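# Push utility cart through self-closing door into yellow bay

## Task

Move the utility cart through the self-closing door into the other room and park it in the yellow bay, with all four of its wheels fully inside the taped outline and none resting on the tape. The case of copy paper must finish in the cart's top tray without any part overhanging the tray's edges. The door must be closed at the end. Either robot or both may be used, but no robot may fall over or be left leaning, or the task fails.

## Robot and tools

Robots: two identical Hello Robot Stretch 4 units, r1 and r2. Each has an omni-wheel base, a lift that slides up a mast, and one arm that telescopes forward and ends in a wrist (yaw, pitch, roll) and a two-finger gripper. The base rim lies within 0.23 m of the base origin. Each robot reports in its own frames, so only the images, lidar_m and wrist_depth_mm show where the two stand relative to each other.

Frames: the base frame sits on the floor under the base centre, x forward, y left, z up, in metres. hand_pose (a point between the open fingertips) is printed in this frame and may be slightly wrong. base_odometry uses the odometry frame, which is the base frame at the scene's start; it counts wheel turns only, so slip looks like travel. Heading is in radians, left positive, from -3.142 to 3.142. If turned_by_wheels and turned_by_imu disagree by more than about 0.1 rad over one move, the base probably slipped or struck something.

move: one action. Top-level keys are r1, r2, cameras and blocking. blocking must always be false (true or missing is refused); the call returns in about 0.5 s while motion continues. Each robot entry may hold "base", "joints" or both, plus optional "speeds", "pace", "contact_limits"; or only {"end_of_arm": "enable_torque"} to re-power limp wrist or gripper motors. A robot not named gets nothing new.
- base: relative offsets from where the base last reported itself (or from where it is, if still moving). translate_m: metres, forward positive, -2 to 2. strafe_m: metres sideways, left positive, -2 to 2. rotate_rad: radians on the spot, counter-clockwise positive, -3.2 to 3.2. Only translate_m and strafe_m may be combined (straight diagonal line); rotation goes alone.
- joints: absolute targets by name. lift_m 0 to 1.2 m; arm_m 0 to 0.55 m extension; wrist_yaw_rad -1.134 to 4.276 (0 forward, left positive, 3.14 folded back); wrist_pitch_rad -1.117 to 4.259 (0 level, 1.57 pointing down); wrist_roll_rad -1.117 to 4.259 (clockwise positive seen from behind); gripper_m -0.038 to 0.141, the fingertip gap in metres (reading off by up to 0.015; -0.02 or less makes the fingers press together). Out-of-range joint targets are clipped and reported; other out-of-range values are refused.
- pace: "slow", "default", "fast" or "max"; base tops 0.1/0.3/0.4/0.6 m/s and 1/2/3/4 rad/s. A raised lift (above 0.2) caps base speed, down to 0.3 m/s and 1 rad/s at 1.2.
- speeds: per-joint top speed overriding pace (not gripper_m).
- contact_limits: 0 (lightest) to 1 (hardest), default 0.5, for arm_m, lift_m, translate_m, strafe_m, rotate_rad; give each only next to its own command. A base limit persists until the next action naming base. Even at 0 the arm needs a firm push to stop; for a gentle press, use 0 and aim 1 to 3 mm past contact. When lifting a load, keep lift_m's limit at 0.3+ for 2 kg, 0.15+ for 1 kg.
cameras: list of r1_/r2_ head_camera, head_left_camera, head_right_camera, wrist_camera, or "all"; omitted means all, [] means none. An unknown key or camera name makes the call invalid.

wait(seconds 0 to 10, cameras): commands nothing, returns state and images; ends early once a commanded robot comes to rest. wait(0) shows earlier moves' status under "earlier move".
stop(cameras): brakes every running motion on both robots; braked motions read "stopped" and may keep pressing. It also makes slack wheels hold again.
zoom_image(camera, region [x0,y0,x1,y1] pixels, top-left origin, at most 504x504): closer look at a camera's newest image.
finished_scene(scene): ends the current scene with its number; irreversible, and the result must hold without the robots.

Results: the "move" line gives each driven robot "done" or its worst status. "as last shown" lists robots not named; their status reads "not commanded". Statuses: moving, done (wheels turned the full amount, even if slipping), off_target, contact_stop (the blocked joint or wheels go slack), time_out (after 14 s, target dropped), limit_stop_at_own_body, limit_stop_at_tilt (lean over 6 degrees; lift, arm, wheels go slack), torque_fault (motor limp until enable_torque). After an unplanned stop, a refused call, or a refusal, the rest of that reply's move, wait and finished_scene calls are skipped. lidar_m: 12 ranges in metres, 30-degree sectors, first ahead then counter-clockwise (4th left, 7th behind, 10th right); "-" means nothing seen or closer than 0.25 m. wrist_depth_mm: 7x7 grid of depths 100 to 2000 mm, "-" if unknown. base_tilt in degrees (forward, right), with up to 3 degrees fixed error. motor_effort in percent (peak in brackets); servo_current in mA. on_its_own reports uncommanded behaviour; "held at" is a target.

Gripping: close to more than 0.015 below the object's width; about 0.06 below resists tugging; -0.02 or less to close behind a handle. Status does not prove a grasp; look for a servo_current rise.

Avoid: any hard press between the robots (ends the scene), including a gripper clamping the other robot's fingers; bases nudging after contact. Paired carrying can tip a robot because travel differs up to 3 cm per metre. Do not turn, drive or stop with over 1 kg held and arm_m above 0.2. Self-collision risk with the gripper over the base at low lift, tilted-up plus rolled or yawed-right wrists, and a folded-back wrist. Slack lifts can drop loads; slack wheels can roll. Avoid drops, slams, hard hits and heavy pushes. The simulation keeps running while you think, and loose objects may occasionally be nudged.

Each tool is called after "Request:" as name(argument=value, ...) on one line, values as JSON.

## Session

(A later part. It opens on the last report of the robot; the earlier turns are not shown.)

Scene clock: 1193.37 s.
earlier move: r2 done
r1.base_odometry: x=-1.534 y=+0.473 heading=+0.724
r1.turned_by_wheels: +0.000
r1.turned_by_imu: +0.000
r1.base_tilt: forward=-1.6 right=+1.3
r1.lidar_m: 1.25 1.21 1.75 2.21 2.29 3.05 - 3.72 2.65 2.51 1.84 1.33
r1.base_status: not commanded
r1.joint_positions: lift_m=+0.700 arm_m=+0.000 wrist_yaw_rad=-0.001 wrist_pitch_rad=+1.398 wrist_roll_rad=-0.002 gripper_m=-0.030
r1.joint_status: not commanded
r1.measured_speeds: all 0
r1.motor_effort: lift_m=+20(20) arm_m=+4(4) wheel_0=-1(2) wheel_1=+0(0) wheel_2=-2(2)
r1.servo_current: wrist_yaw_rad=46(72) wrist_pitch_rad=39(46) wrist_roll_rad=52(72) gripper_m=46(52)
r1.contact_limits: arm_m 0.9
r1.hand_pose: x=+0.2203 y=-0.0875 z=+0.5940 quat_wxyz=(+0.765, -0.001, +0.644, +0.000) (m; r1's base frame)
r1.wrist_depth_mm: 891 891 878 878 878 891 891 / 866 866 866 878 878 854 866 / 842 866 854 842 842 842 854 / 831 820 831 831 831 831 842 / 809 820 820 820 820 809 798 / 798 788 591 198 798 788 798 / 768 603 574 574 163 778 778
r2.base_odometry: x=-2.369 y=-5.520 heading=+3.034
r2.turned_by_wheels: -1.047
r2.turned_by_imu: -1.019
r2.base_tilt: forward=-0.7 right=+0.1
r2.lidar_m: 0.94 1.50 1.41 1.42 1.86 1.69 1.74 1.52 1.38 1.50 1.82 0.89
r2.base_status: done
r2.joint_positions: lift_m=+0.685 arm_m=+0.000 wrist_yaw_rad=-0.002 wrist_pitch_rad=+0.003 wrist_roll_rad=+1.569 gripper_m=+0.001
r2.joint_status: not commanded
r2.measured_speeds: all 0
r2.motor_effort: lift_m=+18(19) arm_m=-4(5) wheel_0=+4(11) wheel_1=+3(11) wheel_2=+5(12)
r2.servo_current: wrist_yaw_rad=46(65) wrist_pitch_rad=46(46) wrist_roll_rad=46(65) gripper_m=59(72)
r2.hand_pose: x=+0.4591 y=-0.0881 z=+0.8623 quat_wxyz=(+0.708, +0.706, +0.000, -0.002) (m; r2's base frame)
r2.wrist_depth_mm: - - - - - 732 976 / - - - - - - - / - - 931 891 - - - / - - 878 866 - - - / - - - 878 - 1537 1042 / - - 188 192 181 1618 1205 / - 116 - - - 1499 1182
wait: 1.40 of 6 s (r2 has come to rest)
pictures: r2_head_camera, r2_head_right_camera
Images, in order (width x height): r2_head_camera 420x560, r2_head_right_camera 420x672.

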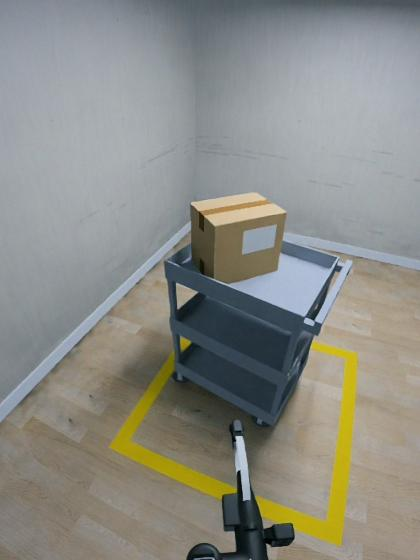

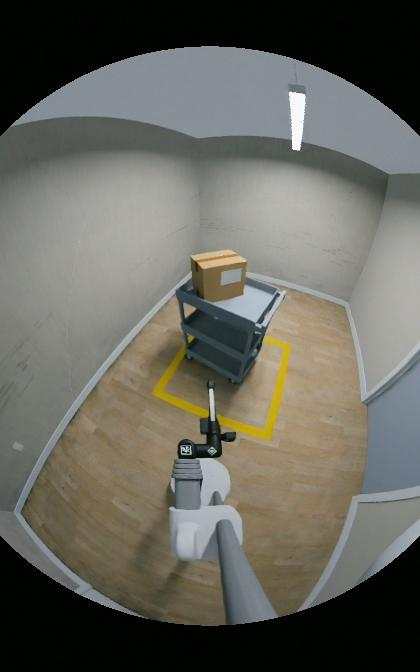

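Request:
move(blocking=false, cameras=[], r2={"base":{"rotate_rad":1.3},"joints":{"gripper_m":0.1}})

Request:
wait(seconds=5, cameras=[])

Request:
move(blocking=false, cameras=[], r2={"base":{"translate_m":-0.9,"strafe_m":-0.5}})

Request:
wait(seconds=7, cameras=[])

Request:
move(blocking=false, cameras=[], r2={"base":{"strafe_m":-0.45},"pace":"slow"})

Request:
wait(seconds=8, cameras=["r2_head_camera"])

Scene clock: 1207.80 s.
move: r2 moving
r1: as last shown
r1.lidar_m: 1.25 1.20 1.76 2.22 2.28 3.07 - 3.69 2.64 2.51 1.85 1.34
r1.servo_current: wrist_yaw_rad=59(59) wrist_pitch_rad=46(46) wrist_roll_rad=65(65) gripper_m=46(52)
r1.contact_limits: arm_m 0.9
r1.wrist_depth_mm: 891 904 891 904 891 891 891 / 878 866 866 866 866 866 878 / 854 842 842 854 842 866 842 / 831 831 831 842 820 820 831 / 809 809 809 820 820 809 820 / 788 788 591 198 798 798 788 / 778 603 569 574 163 778 778
r2.base_odometry: x=-2.369 y=-5.520 heading=-2.998
r2.turned_by_wheels: +0.250
r2.turned_by_imu: +0.244
r2.base_tilt: forward=-0.7 right=+0.1
r2.lidar_m: 1.08 1.40 1.40 1.54 1.68 1.69 1.74 1.41 1.40 1.64 2.43 0.88
r2.base_status: rotate_rad moving
r2.joint_positions: lift_m=+0.685 arm_m=+0.000 wrist_yaw_rad=-0.002 wrist_pitch_rad=+0.003 wrist_roll_rad=+1.569 gripper_m=+0.020
r2.joint_status: gripper_m moving
r2.measured_speeds: translate_m=+0.002 strafe_m=+0.001 rotate_rad=+0.978 lift_m=+0.000 arm_m=+0.000 wrist_yaw_rad=+0.000 wrist_pitch_rad=+0.000 wrist_roll_rad=+0.000
r2.motor_effort: lift_m=+18(19) arm_m=-4(5) wheel_0=-8(11) wheel_1=-9(11) wheel_2=-10(12)
r2.servo_current: wrist_yaw_rad=52(59) wrist_pitch_rad=39(46) wrist_roll_rad=46(59) gripper_m=85(111)
r2.hand_pose: x=+0.4591 y=-0.0881 z=+0.8623 quat_wxyz=(+0.708, +0.706, +0.000, -0.002) (m; r2's base frame)
r2.wrist_depth_mm: - - 854 634 - - - / - - 820 809 - - - / - - - 842 - 1464 1025 / - - - - - 1661 1182 / - - - - - 1756 1229 / - - 186 191 181 1537 1205 / - 115 - - - - 1205
pictures: none
No camera images: "cameras" was empty.

Scene clock: 1209.20 s.
earlier move: r2 done
r1.base_odometry: x=-1.534 y=+0.473 heading=+0.724
r1.turned_by_wheels: +0.000
r1.turned_by_imu: +0.000
r1.base_tilt: forward=-1.6 right=+1.3
r1.lidar_m: 1.25 1.19 1.76 2.22 2.28 3.07 - 3.73 2.64 2.49 1.87 1.29
r1.base_status: not commanded
r1.joint_positions: lift_m=+0.700 arm_m=+0.000 wrist_yaw_rad=-0.001 wrist_pitch_rad=+1.398 wrist_roll_rad=-0.002 gripper_m=-0.030
r1.joint_status: not commanded
r1.measured_speeds: all 0
r1.motor_effort: lift_m=+20(20) arm_m=+4(4) wheel_0=-1(2) wheel_1=+0(1) wheel_2=-2(2)
r1.servo_current: wrist_yaw_rad=52(65) wrist_pitch_rad=39(52) wrist_roll_rad=33(72) gripper_m=46(52)
r1.contact_limits: arm_m 0.9
r1.hand_pose: x=+0.2203 y=-0.0875 z=+0.5940 quat_wxyz=(+0.765, -0.001, +0.644, +0.000) (m; r1's base frame)
r1.wrist_depth_mm: 891 891 891 891 891 891 891 / 878 878 866 878 878 878 854 / 842 854 831 842 854 854 842 / 831 831 842 831 831 831 820 / 809 820 809 820 809 820 820 / 798 798 585 198 788 798 809 / 768 597 574 580 163 778 778
r2.base_odometry: x=-2.369 y=-5.520 heading=-1.950
r2.turned_by_wheels: +1.049
r2.turned_by_imu: +1.021
r2.base_tilt: forward=-0.7 right=+0.1
r2.lidar_m: 1.39 1.56 1.69 1.70 1.74 1.43 1.40 1.64 2.42 0.86 1.07 1.44
r2.base_status: done
r2.joint_positions: lift_m=+0.685 arm_m=+0.000 wrist_yaw_rad=-0.002 wrist_pitch_rad=+0.003 wrist_roll_rad=+1.569 gripper_m=+0.100
r2.joint_status: all done
r2.measured_speeds: all 0
r2.motor_effort: lift_m=+18(19) arm_m=-5(5) wheel_0=-2(11) wheel_1=-3(11) wheel_2=-4(12)
r2.servo_current: wrist_yaw_rad=46(59) wrist_pitch_rad=39(46) wrist_roll_rad=46(65) gripper_m=59(130)
r2.hand_pose: x=+0.4592 y=-0.0880 z=+0.8623 quat_wxyz=(+0.708, +0.706, +0.000, -0.002) (m; r2's base frame)
r2.wrist_depth_mm: - - - - - - 1042 / - - - - - - 1078 / - - - - - - 1118 / - - - - - - 1138 / - - - - - - 1205 / - - 189 - 185 - 1205 / - - - - - - 1229
wait: 1.40 of 5 s (r2 has come to rest)
pictures: none
No camera images: "cameras" was empty.

Scene clock: 1209.70 s.
move: r2 moving
r1: as last shown
r1.lidar_m: 1.25 1.22 1.74 2.24 2.29 3.08 - 3.73 2.61 2.51 1.88 1.35
r1.motor_effort: lift_m=+20(20) arm_m=+4(4) wheel_0=-1(2) wheel_1=+0(0) wheel_2=-2(2)
r1.servo_current: wrist_yaw_rad=59(65) wrist_pitch_rad=39(52) wrist_roll_rad=46(65) gripper_m=39(46)
r1.contact_limits: arm_m 0.9
r1.wrist_depth_mm: 891 878 891 891 891 891 891 / 866 866 878 866 866 866 878 / 854 854 842 854 842 842 854 / 842 842 831 831 842 831 831 / 809 809 809 809 809 809 809 / 798 788 580 198 798 798 798 / 788 609 564 580 163 778 778
r2.base_odometry: x=-2.373 y=-5.485 heading=-1.950
r2.turned_by_wheels: +0.000
r2.turned_by_imu: +0.000
r2.base_tilt: forward=-0.7 right=+0.0
r2.lidar_m: 1.43 1.57 1.71 1.72 1.74 1.38 1.37 1.58 2.38 0.85 1.04 1.43
r2.base_status: translate_m moving; strafe_m moving
r2.joint_positions: lift_m=+0.685 arm_m=+0.000 wrist_yaw_rad=-0.002 wrist_pitch_rad=+0.003 wrist_roll_rad=+1.569 gripper_m=+0.100
r2.joint_status: not commanded
r2.measured_speeds: translate_m=-0.122 strafe_m=-0.067 rotate_rad=+0.003 lift_m=+0.000 arm_m=+0.000 wrist_yaw_rad=+0.000 wrist_pitch_rad=+0.000 wrist_roll_rad=+0.000
r2.motor_effort: lift_m=+18(18) arm_m=-5(5) wheel_0=-4(6) wheel_1=-12(12) wheel_2=+13(13)
r2.servo_current: wrist_yaw_rad=46(52) wrist_pitch_rad=46(46) wrist_roll_rad=52(59) gripper_m=52(65)
r2.hand_pose: x=+0.4592 y=-0.0880 z=+0.8623 quat_wxyz=(+0.708, +0.706, +0.000, -0.002) (m; r2's base frame)
r2.wrist_depth_mm: - - - - - - 1098 / - - - - - - 1118 / - - - - - - 1160 / - - - - - - 1182 / - - - - - - 1182 / - - 188 - 185 1281 1182 / - - - - - - 1205
pictures: none
No camera images: "cameras" was empty.

Scene clock: 1213.97 s.
earlier move: r2 done
r1.base_odometry: x=-1.534 y=+0.473 heading=+0.724
r1.turned_by_wheels: +0.000
r1.turned_by_imu: +0.000
r1.base_tilt: forward=-1.6 right=+1.3
r1.lidar_m: 1.24 1.20 1.75 2.23 2.27 3.06 - 3.70 2.65 2.51 1.85 1.34
r1.base_status: not commanded
r1.joint_positions: lift_m=+0.700 arm_m=+0.000 wrist_yaw_rad=-0.001 wrist_pitch_rad=+1.398 wrist_roll_rad=-0.002 gripper_m=-0.030
r1.joint_status: not commanded
r1.measured_speeds: all 0
r1.motor_effort: lift_m=+20(20) arm_m=+4(4) wheel_0=-2(2) wheel_1=+0(1) wheel_2=-2(2)
r1.servo_current: wrist_yaw_rad=46(65) wrist_pitch_rad=39(52) wrist_roll_rad=39(78) gripper_m=46(52)
r1.contact_limits: arm_m 0.9
r1.hand_pose: x=+0.2203 y=-0.0875 z=+0.5940 quat_wxyz=(+0.765, -0.001, +0.644, +0.000) (m; r1's base frame)
r1.wrist_depth_mm: 891 904 891 891 891 891 878 / 866 878 866 878 866 866 866 / 854 854 854 831 842 842 831 / 831 831 831 831 831 831 831 / 820 809 798 809 809 809 809 / 809 798 585 198 788 788 798 / 768 603 569 574 163 778 768
r2.base_odometry: x=-2.500 y=-4.499 heading=-1.950
r2.turned_by_wheels: +0.000
r2.turned_by_imu: -0.001
r2.base_tilt: forward=-0.7 right=+0.1
r2.lidar_m: 2.21 2.47 2.35 1.49 0.78 0.67 0.66 0.74 1.06 2.37 0.91 0.82
r2.base_status: done
r2.joint_positions: lift_m=+0.685 arm_m=+0.000 wrist_yaw_rad=-0.002 wrist_pitch_rad=+0.003 wrist_roll_rad=+1.569 gripper_m=+0.100
r2.joint_status: not commanded
r2.measured_speeds: all 0
r2.motor_effort: lift_m=+18(19) arm_m=-4(5) wheel_0=-4(10) wheel_1=-3(13) wheel_2=+2(13)
r2.servo_current: wrist_yaw_rad=52(59) wrist_pitch_rad=33(52) wrist_roll_rad=52(59) gripper_m=52(65)
r2.hand_pose: x=+0.4592 y=-0.0880 z=+0.8623 quat_wxyz=(+0.708, +0.706, +0.000, -0.002) (m; r2's base frame)
r2.wrist_depth_mm: - - - 574 539 1576 554 / - - - - - 1661 1118 / - - - - - 1756 1182 / - - - - - 1708 1281 / - - - - - 1756 1205 / - - 193 - 194 1537 1182 / - - - - - 1863 1182
wait: 4.27 of 7 s (r2 has come to rest)
pictures: none
No camera images: "cameras" was empty.

Scene clock: 1214.47 s.
move: r2 moving
r1: as last shown
r1.lidar_m: 1.25 1.23 1.76 2.20 2.30 3.07 - 3.70 2.63 2.50 1.87 1.36
r1.servo_current: wrist_yaw_rad=39(52) wrist_pitch_rad=46(46) wrist_roll_rad=33(65) gripper_m=39(46)
r1.contact_limits: arm_m 0.9
r1.wrist_depth_mm: 878 891 904 891 891 891 891 / 878 866 866 866 866 878 866 / 842 854 842 842 854 866 854 / 820 831 820 831 831 831 842 / 809 820 809 809 798 831 798 / 788 788 585 198 798 798 788 / 778 597 569 574 163 768 750
r2.base_odometry: x=-2.514 y=-4.494 heading=-1.950
r2.turned_by_wheels: +0.000
r2.turned_by_imu: +0.000
r2.base_tilt: forward=-0.7 right=+0.0
r2.lidar_m: 2.21 2.44 2.38 1.51 0.77 0.68 0.68 0.74 1.04 2.37 0.89 0.80
r2.base_status: strafe_m moving
r2.joint_positions: lift_m=+0.685 arm_m=+0.000 wrist_yaw_rad=-0.002 wrist_pitch_rad=+0.003 wrist_roll_rad=+1.569 gripper_m=+0.100
r2.joint_status: not commanded
r2.measured_speeds: translate_m=+0.001 strafe_m=-0.055 rotate_rad=-0.004 lift_m=+0.000 arm_m=+0.000 wrist_yaw_rad=+0.000 wrist_pitch_rad=+0.000 wrist_roll_rad=+0.000
r2.motor_effort: lift_m=+18(18) arm_m=-4(5) wheel_0=+6(11) wheel_1=-7(9) wheel_2=-1(2)
r2.servo_current: wrist_yaw_rad=52(52) wrist_pitch_rad=39(46) wrist_roll_rad=39(52) gripper_m=52(52)
r2.hand_pose: x=+0.4592 y=-0.0880 z=+0.8623 quat_wxyz=(+0.708, +0.706, +0.000, -0.002) (m; r2's base frame)
r2.wrist_depth_mm: - - 866 530 544 539 544 / - - - - - 1708 1160 / - - - - - 1708 1182 / - - - - - 1756 1182 / - - - - - 1756 1205 / - - 192 - 194 1499 1205 / - - - - - 1863 1205
pictures: none
No camera images: "cameras" was empty.

Scene clock: 1219.60 s.
earlier move: r2 done
r1.base_odometry: x=-1.534 y=+0.473 heading=+0.724
r1.turned_by_wheels: +0.000
r1.turned_by_imu: +0.000
r1.base_tilt: forward=-1.6 right=+1.3
r1.lidar_m: 1.25 1.21 1.73 2.22 2.30 3.08 - 3.73 2.62 2.49 1.88 1.33
r1.base_status: not commanded
r1.joint_positions: lift_m=+0.700 arm_m=+0.000 wrist_yaw_rad=-0.001 wrist_pitch_rad=+1.398 wrist_roll_rad=-0.002 gripper_m=-0.030
r1.joint_status: not commanded
r1.measured_speeds: all 0
r1.motor_effort: lift_m=+20(20) arm_m=+4(4) wheel_0=-1(2) wheel_1=+0(1) wheel_2=-2(2)
r1.servo_current: wrist_yaw_rad=52(85) wrist_pitch_rad=52(52) wrist_roll_rad=33(72) gripper_m=39(52)
r1.contact_limits: arm_m 0.9
r1.hand_pose: x=+0.2203 y=-0.0875 z=+0.5940 quat_wxyz=(+0.765, -0.001, +0.644, +0.000) (m; r1's base frame)
r1.wrist_depth_mm: 891 891 891 891 891 891 891 / 878 866 866 854 866 866 866 / 842 854 831 854 854 854 842 / 831 831 831 831 820 820 831 / 820 820 809 809 809 820 820 / 788 788 591 199 788 788 798 / 778 603 569 574 163 778 788
r2.base_odometry: x=-2.918 y=-4.333 heading=-1.950
r2.turned_by_wheels: +0.000
r2.turned_by_imu: +0.001
r2.base_tilt: forward=-0.7 right=+0.0
r2.lidar_m: 0.64 2.35 2.83 1.63 0.94 0.75 0.67 0.74 1.12 1.93 2.14 0.62
r2.base_status: done
r2.joint_positions: lift_m=+0.685 arm_m=+0.000 wrist_yaw_rad=-0.002 wrist_pitch_rad=+0.003 wrist_roll_rad=+1.569 gripper_m=+0.100
r2.joint_status: not commanded
r2.measured_speeds: all 0
r2.motor_effort: lift_m=+18(19) arm_m=-5(5) wheel_0=+2(11) wheel_1=-3(9) wheel_2=+0(2)
r2.servo_current: wrist_yaw_rad=39(59) wrist_pitch_rad=39(46) wrist_roll_rad=39(65) gripper_m=52(59)
r2.hand_pose: x=+0.4592 y=-0.0880 z=+0.8623 quat_wxyz=(+0.708, +0.706, +0.000, -0.002) (m; r2's base frame)
r2.wrist_depth_mm: - - 759 397 399 - - / - - 668 424 960 - 430 / - - 715 449 - - 452 / - - 820 473 - - 477 / - - - 500 496 - 508 / - - 193 530 193 549 544 / - - - - - 1863 1182
wait: 5.13 of 8 s (r2 has come to rest)
pictures: r2_head_camera
Images, in order (width x height): r2_head_camera 420x560.

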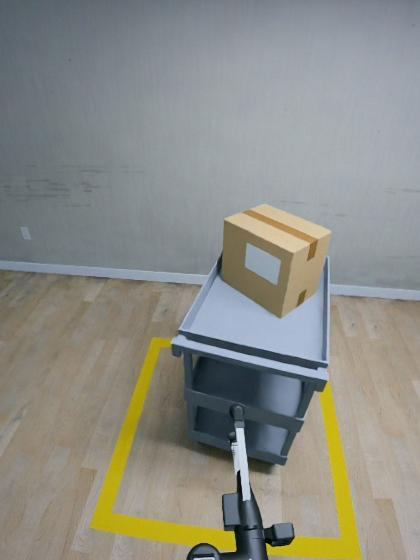

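Request:
move(blocking=false, cameras=[], r2={"base":{"translate_m":0.25},"pace":"slow"})

Request:
wait(seconds=6, cameras=[])

Request:
move(blocking=false, cameras=[], r2={"joints":{"gripper_m":-0.02}})

Request:
wait(seconds=4, cameras=[])

Request:
move(blocking=false, cameras=[], r2={"base":{"translate_m":-0.14,"strafe_m":0.045},"pace":"slow","contact_limits":{"translate_m":0.6}})

Request:
wait(seconds=4, cameras=[])

Request:
move(blocking=false, cameras=[], r2={"joints":{"gripper_m":0.1}})

Request:
wait(seconds=3, cameras=[])

Request:
move(blocking=false, cameras=[], r2={"base":{"translate_m":-0.2},"pace":"slow"})

Request:
wait(seconds=6, cameras=["r2_head_camera"])

Request:
zoom_image(camera="r2_head_camera", region=[60, 300, 400, 560])

Request:
move(blocking=false, cameras=[], r2={"base":{"strafe_m":0.8}})

Request:
wait(seconds=5, cameras=[])

Request:
move(blocking=false, cameras=[], r2={"base":{"rotate_rad":-0.6}})

Request:
wait(seconds=4, cameras=["r2_head_camera","r2_head_left_camera"])

Request:
zoom_image(camera="r2_head_camera", region=[60, 180, 420, 560])

Scene clock: 1238.77 s.
move: r2 moving
r1: as last shown
r1.lidar_m: 1.23 1.22 1.75 2.22 2.31 3.07 - 3.71 2.64 2.50 1.87 1.32
r1.servo_current: wrist_yaw_rad=72(72) wrist_pitch_rad=52(52) wrist_roll_rad=26(72) gripper_m=39(46)
r1.contact_limits: arm_m 0.9
r1.wrist_depth_mm: 891 891 891 904 891 878 891 / 878 866 878 878 891 866 878 / 842 842 866 854 854 854 854 / 820 831 831 831 831 820 820 / 820 809 798 820 820 820 798 / 798 798 585 198 788 798 788 / 778 603 574 569 163 768 788
r2.base_odometry: x=-2.923 y=-4.344 heading=-1.950
r2.turned_by_wheels: +0.000
r2.turned_by_imu: +0.001
r2.base_tilt: forward=-0.7 right=+0.1
r2.lidar_m: 0.64 2.34 2.80 1.71 0.98 0.75 0.67 0.75 1.19 1.93 2.16 0.60
r2.base_status: translate_m moving
r2.joint_positions: lift_m=+0.685 arm_m=+0.000 wrist_yaw_rad=-0.002 wrist_pitch_rad=+0.003 wrist_roll_rad=+1.569 gripper_m=+0.100
r2.joint_status: not commanded
r2.measured_speeds: translate_m=+0.048 strafe_m=+0.000 rotate_rad=-0.002 lift_m=+0.000 arm_m=+0.000 wrist_yaw_rad=+0.000 wrist_pitch_rad=+0.000 wrist_roll_rad=+0.000
r2.motor_effort: lift_m=+18(18) arm_m=-4(5) wheel_0=+7(11) wheel_1=+6(8) wheel_2=-10(10)
r2.servo_current: wrist_yaw_rad=59(59) wrist_pitch_rad=46(46) wrist_roll_rad=46(59) gripper_m=52(59)
r2.hand_pose: x=+0.4592 y=-0.0880 z=+0.8623 quat_wxyz=(+0.708, +0.706, +0.000, -0.002) (m; r2's base frame)
r2.wrist_depth_mm: - - 732 392 - - - / - - 661 413 976 - - / - - 707 439 - - 436 / - - 809 459 - - 466 / - - - 492 484 - 500 / - - 193 521 193 544 535 / - - - - - 1808 1205
pictures: none
No camera images: "cameras" was empty.

Scene clock: 1242.07 s.
earlier move: r2 done
r1.base_odometry: x=-1.534 y=+0.473 heading=+0.724
r1.turned_by_wheels: +0.000
r1.turned_by_imu: +0.000
r1.base_tilt: forward=-1.6 right=+1.3
r1.lidar_m: 1.25 1.21 1.75 2.23 2.29 3.06 - 3.72 2.62 2.50 1.88 1.32
r1.base_status: not commanded
r1.joint_positions: lift_m=+0.700 arm_m=+0.000 wrist_yaw_rad=-0.001 wrist_pitch_rad=+1.398 wrist_roll_rad=-0.002 gripper_m=-0.030
r1.joint_status: not commanded
r1.measured_speeds: all 0
r1.motor_effort: lift_m=+20(20) arm_m=+4(4) wheel_0=-1(2) wheel_1=+0(1) wheel_2=-2(2)
r1.servo_current: wrist_yaw_rad=46(72) wrist_pitch_rad=39(52) wrist_roll_rad=39(72) gripper_m=46(52)
r1.contact_limits: arm_m 0.9
r1.hand_pose: x=+0.2203 y=-0.0875 z=+0.5940 quat_wxyz=(+0.765, -0.001, +0.644, +0.000) (m; r1's base frame)
r1.wrist_depth_mm: 904 891 891 891 904 878 891 / 878 866 878 878 866 878 878 / 842 854 854 842 842 842 854 / 842 831 831 842 831 831 820 / 820 809 820 809 798 809 809 / 798 798 585 199 798 788 788 / 778 597 569 569 163 778 778
r2.base_odometry: x=-3.011 y=-4.565 heading=-1.950
r2.turned_by_wheels: +0.000
r2.turned_by_imu: +0.000
r2.base_tilt: forward=-0.7 right=+0.0
r2.lidar_m: 0.43 2.07 2.77 2.28 1.27 1.00 0.92 1.00 1.60 1.97 0.48 0.41
r2.base_status: done
r2.joint_positions: lift_m=+0.685 arm_m=+0.000 wrist_yaw_rad=-0.002 wrist_pitch_rad=+0.003 wrist_roll_rad=+1.569 gripper_m=+0.100
r2.joint_status: not commanded
r2.measured_speeds: all 0
r2.motor_effort: lift_m=+18(19) arm_m=-4(5) wheel_0=+5(11) wheel_1=+4(8) wheel_2=-7(11)
r2.servo_current: wrist_yaw_rad=46(59) wrist_pitch_rad=39(52) wrist_roll_rad=46(59) gripper_m=52(59)
r2.hand_pose: x=+0.4592 y=-0.0880 z=+0.8623 quat_wxyz=(+0.708, +0.706, +0.000, -0.002) (m; r2's base frame)
r2.wrist_depth_mm: - 413 421 138 192 - - / - 430 433 144 202 778 - / - 484 504 152 213 - - / - - 597 161 226 - - / - - - 174 237 1756 517 / - - 187 181 194 1499 1229 / - - - - - 1708 1138
wait: 3.30 of 6 s (r2 has come to rest)
pictures: none
No camera images: "cameras" was empty.

Scene clock: 1242.57 s.
move: r2 moving
r1: as last shown
r1.lidar_m: 1.24 1.21 1.74 2.23 2.30 3.05 - 3.71 2.64 2.50 1.88 1.31
r1.servo_current: wrist_yaw_rad=46(59) wrist_pitch_rad=39(46) wrist_roll_rad=59(72) gripper_m=46(46)
r1.contact_limits: arm_m 0.9
r1.wrist_depth_mm: 904 891 891 904 891 891 891 / 878 866 866 878 878 866 866 / 842 831 842 842 842 842 854 / 831 831 831 831 820 820 831 / 809 820 798 798 820 809 820 / 788 788 585 198 788 798 788 / 778 603 569 574 163 768 778
r2.base_odometry: x=-3.011 y=-4.565 heading=-1.950
r2.turned_by_wheels: +0.000
r2.turned_by_imu: +0.000
r2.base_tilt: forward=-0.7 right=+0.1
r2.lidar_m: 0.42 2.08 2.75 2.27 1.25 1.00 0.93 1.00 1.60 1.98 0.46 0.40
r2.base_status: not commanded
r2.joint_positions: lift_m=+0.685 arm_m=+0.000 wrist_yaw_rad=-0.002 wrist_pitch_rad=+0.003 wrist_roll_rad=+1.569 gripper_m=+0.083
r2.joint_status: gripper_m moving
r2.measured_speeds: all 0
r2.motor_effort: lift_m=+18(18) arm_m=-4(5) wheel_0=+5(5) wheel_1=+4(4) wheel_2=-7(7)
r2.servo_current: wrist_yaw_rad=46(59) wrist_pitch_rad=39(46) wrist_roll_rad=52(52) gripper_m=124(124)
r2.hand_pose: x=+0.4592 y=-0.0880 z=+0.8623 quat_wxyz=(+0.708, +0.706, +0.000, -0.002) (m; r2's base frame)
r2.wrist_depth_mm: - 407 424 138 192 - - / - 430 433 144 202 759 - / - 500 504 152 213 - - / - - 603 163 227 - - / - - - 174 237 1661 521 / - - 190 183 191 1618 1138 / - - - - - 1756 1118
pictures: none
No camera images: "cameras" was empty.

Scene clock: 1244.00 s.
earlier move: r2 done
r1.base_odometry: x=-1.534 y=+0.473 heading=+0.724
r1.turned_by_wheels: +0.000
r1.turned_by_imu: +0.000
r1.base_tilt: forward=-1.6 right=+1.3
r1.lidar_m: 1.26 1.22 1.72 2.22 2.29 3.08 - 3.69 2.62 2.51 1.87 1.33
r1.base_status: not commanded
r1.joint_positions: lift_m=+0.700 arm_m=+0.000 wrist_yaw_rad=-0.001 wrist_pitch_rad=+1.398 wrist_roll_rad=-0.002 gripper_m=-0.030
r1.joint_status: not commanded
r1.measured_speeds: all 0
r1.motor_effort: lift_m=+20(20) arm_m=+4(4) wheel_0=-2(2) wheel_1=+0(1) wheel_2=-2(2)
r1.servo_current: wrist_yaw_rad=52(72) wrist_pitch_rad=46(52) wrist_roll_rad=52(72) gripper_m=46(46)
r1.contact_limits: arm_m 0.9
r1.hand_pose: x=+0.2203 y=-0.0875 z=+0.5940 quat_wxyz=(+0.765, -0.001, +0.644, +0.000) (m; r1's base frame)
r1.wrist_depth_mm: 878 891 904 891 891 904 904 / 866 878 866 878 878 866 878 / 866 842 854 842 854 854 842 / 831 831 842 831 831 842 831 / 820 798 809 798 831 809 820 / 788 778 585 198 798 809 788 / 778 603 574 580 163 788 778
r2.base_odometry: x=-3.011 y=-4.565 heading=-1.950
r2.turned_by_wheels: +0.000
r2.turned_by_imu: +0.000
r2.base_tilt: forward=-0.7 right=+0.0
r2.lidar_m: 0.42 2.07 2.77 2.27 1.24 0.99 0.90 1.00 1.57 1.97 0.47 0.40
r2.base_status: not commanded
r2.joint_positions: lift_m=+0.685 arm_m=+0.000 wrist_yaw_rad=-0.002 wrist_pitch_rad=+0.003 wrist_roll_rad=+1.569 gripper_m=-0.019
r2.joint_status: all done
r2.measured_speeds: all 0
r2.motor_effort: lift_m=+18(18) arm_m=-4(5) wheel_0=+4(5) wheel_1=+4(4) wheel_2=-6(7)
r2.servo_current: wrist_yaw_rad=39(59) wrist_pitch_rad=39(46) wrist_roll_rad=46(59) gripper_m=104(215)
r2.hand_pose: x=+0.4592 y=-0.0880 z=+0.8623 quat_wxyz=(+0.708, +0.706, +0.000, -0.002) (m; r2's base frame)
r2.wrist_depth_mm: - 397 404 129 182 - - / - 421 424 134 192 - - / - 492 492 142 205 - - / - - 591 152 215 - - / - - - 160 228 1661 517 / - - 182 173 178 1499 1182 / - - - - - 1618 1118
wait: 1.43 of 4 s (r2 has come to rest)
pictures: none
No camera images: "cameras" was empty.

Scene clock: 1244.50 s.
move: r2 moving
r1: as last shown
r1.lidar_m: 1.26 1.22 1.73 2.23 2.29 3.09 - 3.70 2.66 2.50 1.87 1.36
r1.motor_effort: lift_m=+20(20) arm_m=+4(4) wheel_0=-2(2) wheel_1=+0(0) wheel_2=-2(2)
r1.servo_current: wrist_yaw_rad=39(65) wrist_pitch_rad=46(46) wrist_roll_rad=52(72) gripper_m=46(52)
r1.contact_limits: arm_m 0.9
r1.wrist_depth_mm: 891 878 891 891 904 891 904 / 866 866 866 878 866 891 854 / 854 842 854 854 842 842 842 / 831 831 831 831 831 820 820 / 809 809 809 820 809 820 809 / 788 788 585 198 788 798 809 / 768 597 564 574 163 788 778
r2.base_odometry: x=-3.002 y=-4.555 heading=-1.950
r2.turned_by_wheels: +0.000
r2.turned_by_imu: +0.000
r2.base_tilt: forward=-0.7 right=+0.1
r2.lidar_m: 0.41 2.10 2.77 2.23 1.21 1.00 0.90 1.00 1.56 1.99 0.45 0.40
r2.base_status: translate_m moving; strafe_m moving
r2.joint_positions: lift_m=+0.685 arm_m=+0.000 wrist_yaw_rad=-0.002 wrist_pitch_rad=+0.003 wrist_roll_rad=+1.569 gripper_m=-0.019
r2.joint_status: not commanded
r2.measured_speeds: translate_m=-0.049 strafe_m=+0.015 rotate_rad=-0.001 lift_m=+0.000 arm_m=+0.000 wrist_yaw_rad=+0.000 wrist_pitch_rad=+0.000 wrist_roll_rad=+0.000
r2.motor_effort: lift_m=+18(18) arm_m=-4(5) wheel_0=-12(12) wheel_1=-5(6) wheel_2=+11(12)
r2.servo_current: wrist_yaw_rad=46(52) wrist_pitch_rad=39(52) wrist_roll_rad=46(59) gripper_m=104(104)
r2.contact_limits: translate_m 0.6
r2.hand_pose: x=+0.4592 y=-0.0880 z=+0.8623 quat_wxyz=(+0.708, +0.706, +0.000, -0.002) (m; r2's base frame)
r2.wrist_depth_mm: - 407 418 131 185 - - / - 424 421 137 194 - - / - 477 492 144 207 - - / - - 585 154 217 - - / - - - 163 229 1708 521 / - - 182 174 178 1537 1138 / - - - - - 1708 1118
pictures: none
No camera images: "cameras" was empty.

Scene clock: 1246.70 s.
earlier move: r2 done
r1.base_odometry: x=-1.534 y=+0.473 heading=+0.724
r1.turned_by_wheels: +0.000
r1.turned_by_imu: +0.000
r1.base_tilt: forward=-1.6 right=+1.2
r1.lidar_m: 1.24 1.23 1.74 2.21 2.26 3.09 - 3.70 2.65 2.50 1.87 1.33
r1.base_status: not commanded
r1.joint_positions: lift_m=+0.700 arm_m=+0.000 wrist_yaw_rad=-0.001 wrist_pitch_rad=+1.398 wrist_roll_rad=-0.002 gripper_m=-0.030
r1.joint_status: not commanded
r1.measured_speeds: all 0
r1.motor_effort: lift_m=+20(20) arm_m=+4(4) wheel_0=-1(2) wheel_1=+1(1) wheel_2=-2(2)
r1.servo_current: wrist_yaw_rad=52(65) wrist_pitch_rad=39(46) wrist_roll_rad=39(72) gripper_m=46(52)
r1.contact_limits: arm_m 0.9
r1.hand_pose: x=+0.2203 y=-0.0875 z=+0.5940 quat_wxyz=(+0.765, -0.001, +0.644, +0.000) (m; r1's base frame)
r1.wrist_depth_mm: 878 891 891 891 904 878 891 / 854 866 866 866 866 866 878 / 854 842 854 866 866 842 842 / 831 820 842 842 842 831 831 / 798 820 809 809 809 809 809 / 798 798 591 198 788 788 798 / 788 603 574 569 163 778 778
r2.base_odometry: x=-2.917 y=-4.452 heading=-1.950
r2.turned_by_wheels: +0.000
r2.turned_by_imu: -0.001
r2.base_tilt: forward=-0.6 right=+0.0
r2.lidar_m: 0.41 2.23 2.75 1.92 1.06 0.85 0.79 0.86 1.33 2.01 0.47 0.41
r2.base_status: done
r2.joint_positions: lift_m=+0.685 arm_m=+0.000 wrist_yaw_rad=-0.003 wrist_pitch_rad=+0.003 wrist_roll_rad=+1.569 gripper_m=-0.019
r2.joint_status: not commanded
r2.measured_speeds: all 0
r2.motor_effort: lift_m=+18(19) arm_m=-4(5) wheel_0=-8(14) wheel_1=-4(9) wheel_2=+4(12)
r2.servo_current: wrist_yaw_rad=52(59) wrist_pitch_rad=39(52) wrist_roll_rad=39(59) gripper_m=98(111)
r2.contact_limits: translate_m 0.6
r2.hand_pose: x=+0.4591 y=-0.0882 z=+0.8623 quat_wxyz=(+0.708, +0.706, +0.000, -0.002) (m; r2's base frame)
r2.wrist_depth_mm: - 455 473 139 194 - - / - 418 424 145 202 768 - / - 484 480 150 211 - - / - - 554 159 220 - - / - - - 166 230 1708 - / - - 181 173 178 1537 500 / - - - - - 1576 1182
wait: 2.20 of 4 s (r2 has come to rest)
pictures: none
No camera images: "cameras" was empty.

Scene clock: 1247.20 s.
move: r2 moving
r1: as last shown
r1.base_tilt: forward=-1.6 right=+1.3
r1.lidar_m: 1.25 1.23 1.75 2.23 2.30 3.04 - 3.71 2.62 2.51 1.89 1.31
r1.motor_effort: lift_m=+20(20) arm_m=+4(4) wheel_0=-2(2) wheel_1=+0(0) wheel_2=-2(2)
r1.servo_current: wrist_yaw_rad=52(59) wrist_pitch_rad=46(46) wrist_roll_rad=46(59) gripper_m=39(52)
r1.contact_limits: arm_m 0.9
r1.wrist_depth_mm: 891 891 878 891 891 878 891 / 878 866 866 866 878 878 866 / 854 854 842 854 854 842 854 / 831 831 831 820 820 831 831 / 820 809 820 809 820 820 809 / 788 788 585 198 788 809 788 / 759 603 569 574 163 768 778
r2.base_odometry: x=-2.917 y=-4.452 heading=-1.950
r2.turned_by_wheels: +0.000
r2.turned_by_imu: +0.000
r2.base_tilt: forward=-0.6 right=+0.0
r2.lidar_m: 0.42 2.24 2.72 1.93 1.06 0.85 0.77 0.88 1.34 2.00 0.48 0.43
r2.base_status: not commanded
r2.joint_positions: lift_m=+0.685 arm_m=+0.000 wrist_yaw_rad=-0.003 wrist_pitch_rad=+0.003 wrist_roll_rad=+1.569 gripper_m=+0.005
r2.joint_status: gripper_m moving
r2.measured_speeds: translate_m=-0.001 strafe_m=+0.001 rotate_rad=+0.005 lift_m=+0.000 arm_m=+0.000 wrist_yaw_rad=+0.000 wrist_pitch_rad=+0.000 wrist_roll_rad=+0.000
r2.motor_effort: lift_m=+18(18) arm_m=-5(5) wheel_0=-7(8) wheel_1=-3(4) wheel_2=+5(5)
r2.servo_current: wrist_yaw_rad=46(52) wrist_pitch_rad=46(46) wrist_roll_rad=39(59) gripper_m=72(104)
r2.contact_limits: translate_m 0.6
r2.hand_pose: x=+0.4591 y=-0.0882 z=+0.8622 quat_wxyz=(+0.708, +0.706, +0.000, -0.002) (m; r2's base frame)
r2.wrist_depth_mm: - 449 466 140 196 - - / - 421 418 146 204 - - / - 480 480 151 212 - - / - - 569 158 221 - - / - - - 166 232 1808 - / - - 184 174 184 1576 480 / - - - - - 1499 1160
pictures: none
No camera images: "cameras" was empty.

Scene clock: 1248.63 s.
earlier move: r2 done
r1.base_odometry: x=-1.534 y=+0.473 heading=+0.724
r1.turned_by_wheels: +0.000
r1.turned_by_imu: +0.000
r1.base_tilt: forward=-1.6 right=+1.3
r1.lidar_m: 1.25 1.22 1.75 2.22 2.30 3.03 - 3.71 2.63 2.50 1.88 1.33
r1.base_status: not commanded
r1.joint_positions: lift_m=+0.700 arm_m=+0.000 wrist_yaw_rad=-0.001 wrist_pitch_rad=+1.398 wrist_roll_rad=-0.002 gripper_m=-0.030
r1.joint_status: not commanded
r1.measured_speeds: all 0
r1.motor_effort: lift_m=+20(20) arm_m=+4(4) wheel_0=-1(2) wheel_1=+0(0) wheel_2=-2(2)
r1.servo_current: wrist_yaw_rad=52(65) wrist_pitch_rad=39(46) wrist_roll_rad=46(59) gripper_m=46(52)
r1.contact_limits: arm_m 0.9
r1.hand_pose: x=+0.2203 y=-0.0875 z=+0.5940 quat_wxyz=(+0.765, -0.001, +0.644, +0.000) (m; r1's base frame)
r1.wrist_depth_mm: 891 904 891 891 866 904 878 / 878 878 866 878 866 878 878 / 842 854 854 854 842 854 842 / 831 842 831 820 831 820 831 / 809 809 809 809 809 809 820 / 788 798 591 199 798 788 798 / 778 597 574 574 163 768 778
r2.base_odometry: x=-2.917 y=-4.452 heading=-1.950
r2.turned_by_wheels: +0.000
r2.turned_by_imu: +0.000
r2.base_tilt: forward=-0.6 right=+0.1
r2.lidar_m: 0.41 2.25 2.74 1.97 1.07 0.84 0.77 0.85 1.38 2.00 0.49 0.40
r2.base_status: not commanded
r2.joint_positions: lift_m=+0.685 arm_m=+0.000 wrist_yaw_rad=-0.003 wrist_pitch_rad=+0.003 wrist_roll_rad=+1.569 gripper_m=+0.100
r2.joint_status: all done
r2.measured_speeds: all 0
r2.motor_effort: lift_m=+18(18) arm_m=-4(5) wheel_0=-4(8) wheel_1=-3(4) wheel_2=+4(5)
r2.servo_current: wrist_yaw_rad=52(65) wrist_pitch_rad=46(46) wrist_roll_rad=46(59) gripper_m=46(124)
r2.contact_limits: translate_m 0.6
r2.hand_pose: x=+0.4591 y=-0.0882 z=+0.8623 quat_wxyz=(+0.708, +0.706, +0.000, -0.002) (m; r2's base frame)
r2.wrist_depth_mm: - 455 473 149 204 - - / - 430 433 156 212 768 - / - 492 500 163 220 - - / - - 580 227 231 - - / - - - 178 239 1756 - / - - 188 182 195 1499 492 / - - - - - 1756 1138
wait: 1.43 of 3 s (r2 has come to rest)
pictures: none
No camera images: "cameras" was empty.

Scene clock: 1249.13 s.
move: r2 moving
r1: as last shown
r1.lidar_m: 1.24 1.20 1.75 2.21 2.29 3.05 - 3.70 2.64 2.50 1.89 1.33
r1.servo_current: wrist_yaw_rad=59(59) wrist_pitch_rad=46(46) wrist_roll_rad=39(52) gripper_m=46(46)
r1.contact_limits: arm_m 0.9
r1.wrist_depth_mm: 904 891 878 891 891 904 891 / 878 878 854 866 854 891 866 / 842 854 831 854 854 842 854 / 842 842 831 831 820 831 831 / 820 820 820 798 809 809 820 / 798 809 585 198 788 798 798 / 778 603 574 580 163 788 778
r2.base_odometry: x=-2.912 y=-4.440 heading=-1.950
r2.turned_by_wheels: +0.000
r2.turned_by_imu: +0.000
r2.base_tilt: forward=-0.7 right=+0.1
r2.lidar_m: 0.44 2.27 2.76 1.88 1.05 0.85 0.76 0.84 1.33 1.99 0.51 0.43
r2.base_status: translate_m moving
r2.joint_positions: lift_m=+0.685 arm_m=+0.000 wrist_yaw_rad=-0.003 wrist_pitch_rad=+0.003 wrist_roll_rad=+1.569 gripper_m=+0.100
r2.joint_status: not commanded
r2.measured_speeds: translate_m=-0.048 strafe_m=+0.000 rotate_rad=+0.001 lift_m=+0.000 arm_m=+0.000 wrist_yaw_rad=+0.000 wrist_pitch_rad=+0.000 wrist_roll_rad=+0.000
r2.motor_effort: lift_m=+18(18) arm_m=-5(5) wheel_0=-7(9) wheel_1=-6(8) wheel_2=+9(10)
r2.servo_current: wrist_yaw_rad=59(65) wrist_pitch_rad=39(46) wrist_roll_rad=33(59) gripper_m=52(52)
r2.hand_pose: x=+0.4591 y=-0.0882 z=+0.8623 quat_wxyz=(+0.708, +0.706, +0.000, -0.002) (m; r2's base frame)
r2.wrist_depth_mm: - 473 492 159 212 - - / - 442 439 165 221 768 - / - 504 508 174 230 - - / - - 585 181 241 - - / - - - 189 249 1756 - / - - 188 195 194 1499 496 / - - - - - 1708 1205
pictures: none
No camera images: "cameras" was empty.

Scene clock: 1251.90 s.
earlier move: r2 done
r1.base_odometry: x=-1.534 y=+0.473 heading=+0.724
r1.turned_by_wheels: +0.000
r1.turned_by_imu: +0.000
r1.base_tilt: forward=-1.6 right=+1.3
r1.lidar_m: 1.26 1.20 1.76 2.21 2.29 3.07 - 3.74 2.63 2.50 1.88 1.32
r1.base_status: not commanded
r1.joint_positions: lift_m=+0.700 arm_m=+0.000 wrist_yaw_rad=-0.001 wrist_pitch_rad=+1.398 wrist_roll_rad=-0.002 gripper_m=-0.030
r1.joint_status: not commanded
r1.measured_speeds: all 0
r1.motor_effort: lift_m=+20(20) arm_m=+4(4) wheel_0=-2(2) wheel_1=+0(1) wheel_2=-2(2)
r1.servo_current: wrist_yaw_rad=52(65) wrist_pitch_rad=46(52) wrist_roll_rad=52(65) gripper_m=46(52)
r1.contact_limits: arm_m 0.9
r1.hand_pose: x=+0.2203 y=-0.0875 z=+0.5940 quat_wxyz=(+0.765, -0.001, +0.644, +0.000) (m; r1's base frame)
r1.wrist_depth_mm: 891 891 904 891 878 904 878 / 866 866 878 866 854 878 878 / 842 854 866 854 854 854 842 / 831 831 831 831 820 820 831 / 798 809 809 809 809 820 809 / 788 788 585 198 788 798 788 / 788 603 569 574 163 778 778
r2.base_odometry: x=-2.843 y=-4.266 heading=-1.950
r2.turned_by_wheels: +0.000
r2.turned_by_imu: +0.000
r2.base_tilt: forward=-0.7 right=+0.0
r2.lidar_m: 0.61 2.44 2.77 1.44 0.83 0.65 0.57 0.63 1.02 1.96 2.17 0.62
r2.base_status: done
r2.joint_positions: lift_m=+0.685 arm_m=+0.000 wrist_yaw_rad=-0.003 wrist_pitch_rad=+0.003 wrist_roll_rad=+1.569 gripper_m=+0.100
r2.joint_status: not commanded
r2.measured_speeds: all 0
r2.motor_effort: lift_m=+18(18) arm_m=-4(5) wheel_0=-3(11) wheel_1=-6(8) wheel_2=+4(10)
r2.servo_current: wrist_yaw_rad=46(65) wrist_pitch_rad=46(52) wrist_roll_rad=39(59) gripper_m=46(59)
r2.hand_pose: x=+0.4591 y=-0.0882 z=+0.8623 quat_wxyz=(+0.708, +0.706, +0.000, -0.002) (m; r2's base frame)
r2.wrist_depth_mm: - - - 373 379 - - / - - 647 394 - - - / - - 668 415 991 - 415 / - - 798 433 - - 436 / - - - 455 - - 449 / - - 193 466 193 564 477 / - - - - - 1863 1205
wait: 2.77 of 6 s (r2 has come to rest)
pictures: r2_head_camera
Images, in order (width x height): r2_head_camera 420x560.

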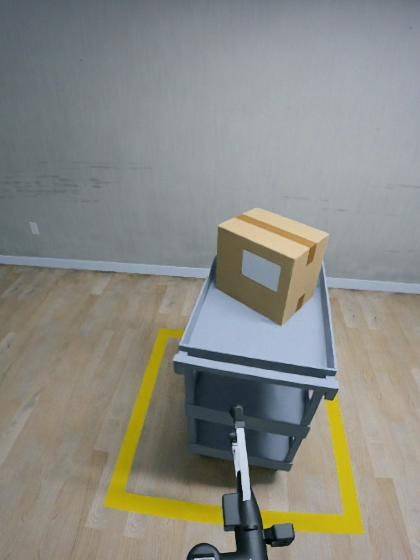

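Scaled by 1.482 from the camera's 420x560 image, which has a finer 1200x1600 frame.

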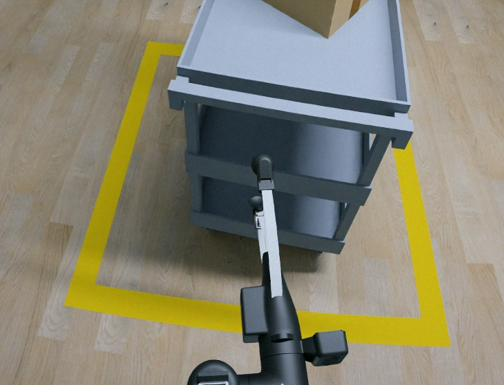

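Scene clock: 1252.40 s.
move: r2 moving
r1: as last shown
r1.lidar_m: 1.25 1.23 1.74 2.22 2.29 3.05 - 3.71 2.62 2.50 1.88 1.32
r1.motor_effort: lift_m=+20(20) arm_m=+4(4) wheel_0=-2(2) wheel_1=+0(0) wheel_2=-2(2)
r1.servo_current: wrist_yaw_rad=46(59) wrist_pitch_rad=46(46) wrist_roll_rad=39(65) gripper_m=39(52)
r1.contact_limits: arm_m 0.9
r1.wrist_depth_mm: 904 904 878 891 904 891 878 / 878 866 854 866 866 878 891 / 854 854 854 854 854 854 842 / 820 820 831 831 831 842 831 / 820 809 809 820 809 820 809 / 798 788 585 198 778 798 788 / 768 597 564 569 163 778 778
r2.base_odometry: x=-2.809 y=-4.279 heading=-1.950
r2.turned_by_wheels: +0.000
r2.turned_by_imu: +0.001
r2.base_tilt: forward=-0.7 right=+0.1
r2.lidar_m: 0.61 2.47 2.74 1.42 0.81 0.64 0.58 0.64 1.01 2.00 2.23 0.62
r2.base_status: strafe_m moving
r2.joint_positions: lift_m=+0.685 arm_m=+0.000 wrist_yaw_rad=-0.003 wrist_pitch_rad=+0.003 wrist_roll_rad=+1.569 gripper_m=+0.100
r2.joint_status: not commanded
r2.measured_speeds: translate_m=-0.001 strafe_m=+0.139 rotate_rad=+0.005 lift_m=+0.000 arm_m=+0.000 wrist_yaw_rad=+0.000 wrist_pitch_rad=+0.000 wrist_roll_rad=+0.000
r2.motor_effort: lift_m=+18(18) arm_m=-4(5) wheel_0=-10(11) wheel_1=+12(13) wheel_2=-1(4)
r2.servo_current: wrist_yaw_rad=46(59) wrist_pitch_rad=46(46) wrist_roll_rad=46(65) gripper_m=52(59)
r2.hand_pose: x=+0.4591 y=-0.0882 z=+0.8623 quat_wxyz=(+0.708, +0.706, +0.000, -0.002) (m; r2's base frame)
r2.wrist_depth_mm: - - 723 379 - - - / - - 627 402 - - - / - - 699 421 1008 - 424 / - - - 439 - - 439 / - - - 469 - - 466 / - - 193 473 193 496 484 / - - - - - 1863 1182
pictures: none
No camera images: "cameras" was empty.

Scene clock: 1255.90 s.
earlier move: r2 done
r1.base_odometry: x=-1.534 y=+0.473 heading=+0.724
r1.turned_by_wheels: +0.000
r1.turned_by_imu: +0.000
r1.base_tilt: forward=-1.6 right=+1.3
r1.lidar_m: 1.25 1.21 1.72 2.20 2.30 3.08 - 3.73 2.63 2.51 1.87 1.34
r1.base_status: not commanded
r1.joint_positions: lift_m=+0.700 arm_m=+0.000 wrist_yaw_rad=-0.001 wrist_pitch_rad=+1.398 wrist_roll_rad=-0.002 gripper_m=-0.030
r1.joint_status: not commanded
r1.measured_speeds: all 0
r1.motor_effort: lift_m=+20(20) arm_m=+4(4) wheel_0=-2(2) wheel_1=+0(1) wheel_2=-2(2)
r1.servo_current: wrist_yaw_rad=46(65) wrist_pitch_rad=39(52) wrist_roll_rad=65(65) gripper_m=46(52)
r1.contact_limits: arm_m 0.9
r1.hand_pose: x=+0.2203 y=-0.0875 z=+0.5940 quat_wxyz=(+0.765, -0.001, +0.644, +0.000) (m; r1's base frame)
r1.wrist_depth_mm: 878 891 904 904 891 904 878 / 866 866 866 866 878 878 878 / 854 854 854 854 854 842 854 / 831 842 820 831 820 820 820 / 809 798 820 809 809 809 809 / 798 809 591 198 798 778 788 / 778 603 569 574 163 778 788
r2.base_odometry: x=-2.100 y=-4.562 heading=-1.950
r2.turned_by_wheels: +0.000
r2.turned_by_imu: +0.000
r2.base_tilt: forward=-0.6 right=+0.1
r2.lidar_m: 2.35 2.51 2.00 1.16 0.55 0.45 0.52 0.57 0.94 2.74 0.98 1.06
r2.base_status: done
r2.joint_positions: lift_m=+0.685 arm_m=+0.000 wrist_yaw_rad=-0.003 wrist_pitch_rad=+0.003 wrist_roll_rad=+1.569 gripper_m=+0.100
r2.joint_status: not commanded
r2.measured_speeds: all 0
r2.motor_effort: lift_m=+18(18) arm_m=-4(5) wheel_0=-1(14) wheel_1=+1(13) wheel_2=+0(4)
r2.servo_current: wrist_yaw_rad=39(65) wrist_pitch_rad=39(46) wrist_roll_rad=39(65) gripper_m=52(59)
r2.hand_pose: x=+0.4591 y=-0.0882 z=+0.8623 quat_wxyz=(+0.708, +0.706, +0.000, -0.002) (m; r2's base frame)
r2.wrist_depth_mm: - - - - - 1708 1182 / - - - - - 1661 1182 / - - - - - 1708 1182 / - - - - - 1756 1205 / - - - - - 1708 1182 / - - 193 - 194 1499 1229 / - - - - - 1863 1182
wait: 3.50 of 5 s (r2 has come to rest)
pictures: none
No camera images: "cameras" was empty.

Scene clock: 1256.40 s.
move: r2 moving
r1: as last shown
r1.lidar_m: 1.23 1.23 1.76 2.22 2.28 3.07 - 3.73 2.61 2.50 1.88 1.31
r1.motor_effort: lift_m=+20(20) arm_m=+4(4) wheel_0=-1(2) wheel_1=+0(1) wheel_2=-2(2)
r1.servo_current: wrist_yaw_rad=39(65) wrist_pitch_rad=39(46) wrist_roll_rad=39(65) gripper_m=39(52)
r1.contact_limits: arm_m 0.9
r1.wrist_depth_mm: 878 891 891 878 891 878 904 / 878 866 866 878 866 866 866 / 854 854 866 854 866 854 842 / 831 831 831 831 820 820 854 / 798 809 809 809 809 809 809 / 788 788 585 198 798 798 788 / 778 603 569 569 163 768 768
r2.base_odometry: x=-2.100 y=-4.562 heading=-2.202
r2.turned_by_wheels: -0.251
r2.turned_by_imu: -0.244
r2.base_tilt: forward=-0.7 right=+0.1
r2.lidar_m: 2.35 2.40 2.11 1.99 0.71 0.47 0.43 0.54 0.71 1.33 1.12 0.99
r2.base_status: rotate_rad moving
r2.joint_positions: lift_m=+0.685 arm_m=+0.000 wrist_yaw_rad=-0.003 wrist_pitch_rad=+0.003 wrist_roll_rad=+1.569 gripper_m=+0.100
r2.joint_status: not commanded
r2.measured_speeds: translate_m=+0.000 strafe_m=+0.001 rotate_rad=-0.973 lift_m=+0.000 arm_m=+0.000 wrist_yaw_rad=+0.000 wrist_pitch_rad=+0.000 wrist_roll_rad=+0.000
r2.motor_effort: lift_m=+18(18) arm_m=-5(5) wheel_0=+8(12) wheel_1=+9(9) wheel_2=+10(11)
r2.servo_current: wrist_yaw_rad=46(52) wrist_pitch_rad=39(46) wrist_roll_rad=39(52) gripper_m=52(59)
r2.hand_pose: x=+0.4591 y=-0.0882 z=+0.8623 quat_wxyz=(+0.708, +0.706, +0.000, -0.002) (m; r2's base frame)
r2.wrist_depth_mm: - - - - - 1708 1118 / - - - - - 1808 1160 / - - - - - 1708 1205 / - - - - - 1708 1182 / - - - - - 1808 1205 / - - 193 - 194 1499 1229 / - - - - - 1921 1182
pictures: none
No camera images: "cameras" was empty.

Scene clock: 1257.30 s.
earlier move: r2 done
r1.base_odometry: x=-1.534 y=+0.473 heading=+0.724
r1.turned_by_wheels: +0.000
r1.turned_by_imu: +0.000
r1.base_tilt: forward=-1.6 right=+1.3
r1.lidar_m: 1.24 1.23 1.75 2.22 2.30 3.07 - 3.71 2.65 2.50 1.89 1.32
r1.base_status: not commanded
r1.joint_positions: lift_m=+0.700 arm_m=+0.000 wrist_yaw_rad=-0.001 wrist_pitch_rad=+1.398 wrist_roll_rad=-0.002 gripper_m=-0.030
r1.joint_status: not commanded
r1.measured_speeds: all 0
r1.motor_effort: lift_m=+20(20) arm_m=+4(4) wheel_0=-1(2) wheel_1=+0(1) wheel_2=-2(2)
r1.servo_current: wrist_yaw_rad=59(65) wrist_pitch_rad=46(46) wrist_roll_rad=59(65) gripper_m=39(52)
r1.contact_limits: arm_m 0.9
r1.hand_pose: x=+0.2203 y=-0.0875 z=+0.5940 quat_wxyz=(+0.765, -0.001, +0.644, +0.000) (m; r1's base frame)
r1.wrist_depth_mm: 904 891 891 891 891 904 891 / 878 866 866 878 866 866 854 / 854 866 854 831 842 854 842 / 831 831 831 842 831 831 831 / 809 809 809 809 809 809 809 / 798 788 585 198 788 798 788 / 778 603 569 574 163 778 778
r2.base_odometry: x=-2.100 y=-4.562 heading=-2.549
r2.turned_by_wheels: -0.348
r2.turned_by_imu: -0.339
r2.base_tilt: forward=-0.7 right=+0.1
r2.lidar_m: 0.99 2.35 2.52 2.01 1.32 0.59 0.45 0.50 0.55 0.84 2.65 0.98
r2.base_status: done
r2.joint_positions: lift_m=+0.685 arm_m=+0.000 wrist_yaw_rad=-0.003 wrist_pitch_rad=+0.003 wrist_roll_rad=+1.569 gripper_m=+0.100
r2.joint_status: not commanded
r2.measured_speeds: all 0
r2.motor_effort: lift_m=+18(18) arm_m=-4(5) wheel_0=+4(12) wheel_1=+2(10) wheel_2=+3(11)
r2.servo_current: wrist_yaw_rad=33(59) wrist_pitch_rad=46(46) wrist_roll_rad=39(59) gripper_m=59(59)
r2.hand_pose: x=+0.4591 y=-0.0882 z=+0.8623 quat_wxyz=(+0.708, +0.706, +0.000, -0.002) (m; r2's base frame)
r2.wrist_depth_mm: - - - - - 1499 1008 / - - - 1060 - 842 - / - - - 1078 - 778 - / - - - 1138 - 1430 1138 / - - - - - 1808 1182 / - - 193 - 194 1576 1205 / - - - - - 1921 1182
wait: 0.90 of 4 s (r2 has come to rest)
pictures: r2_head_camera, r2_head_left_camera
Images, in order (width x height): r2_head_camera 420x560, r2_head_left_camera 420x672.

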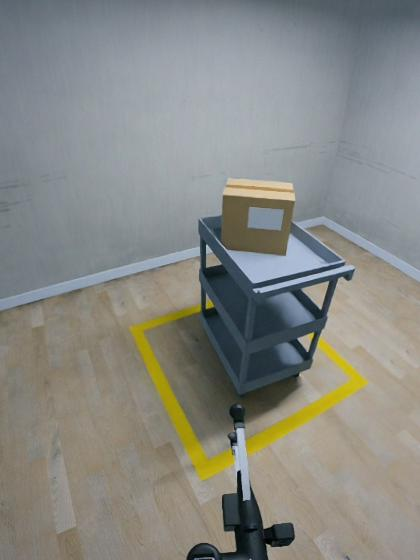

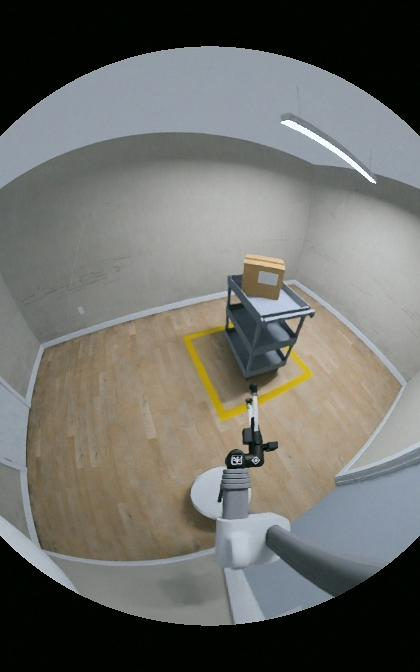

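Scaled by 1.326 from the camera's 420x560 image, which has a finer 1200x1600 frame.

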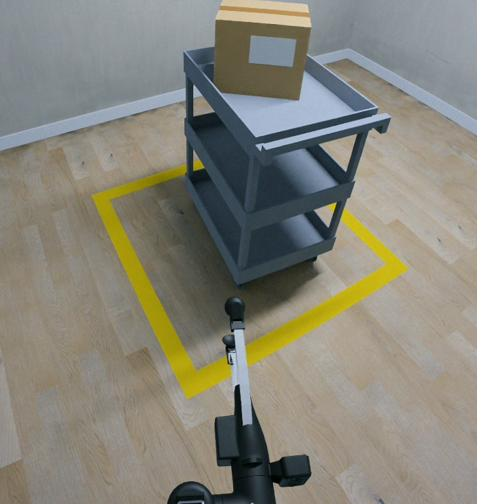

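Request:
finished_scene(scene=1)

The scene is finished: the task was done.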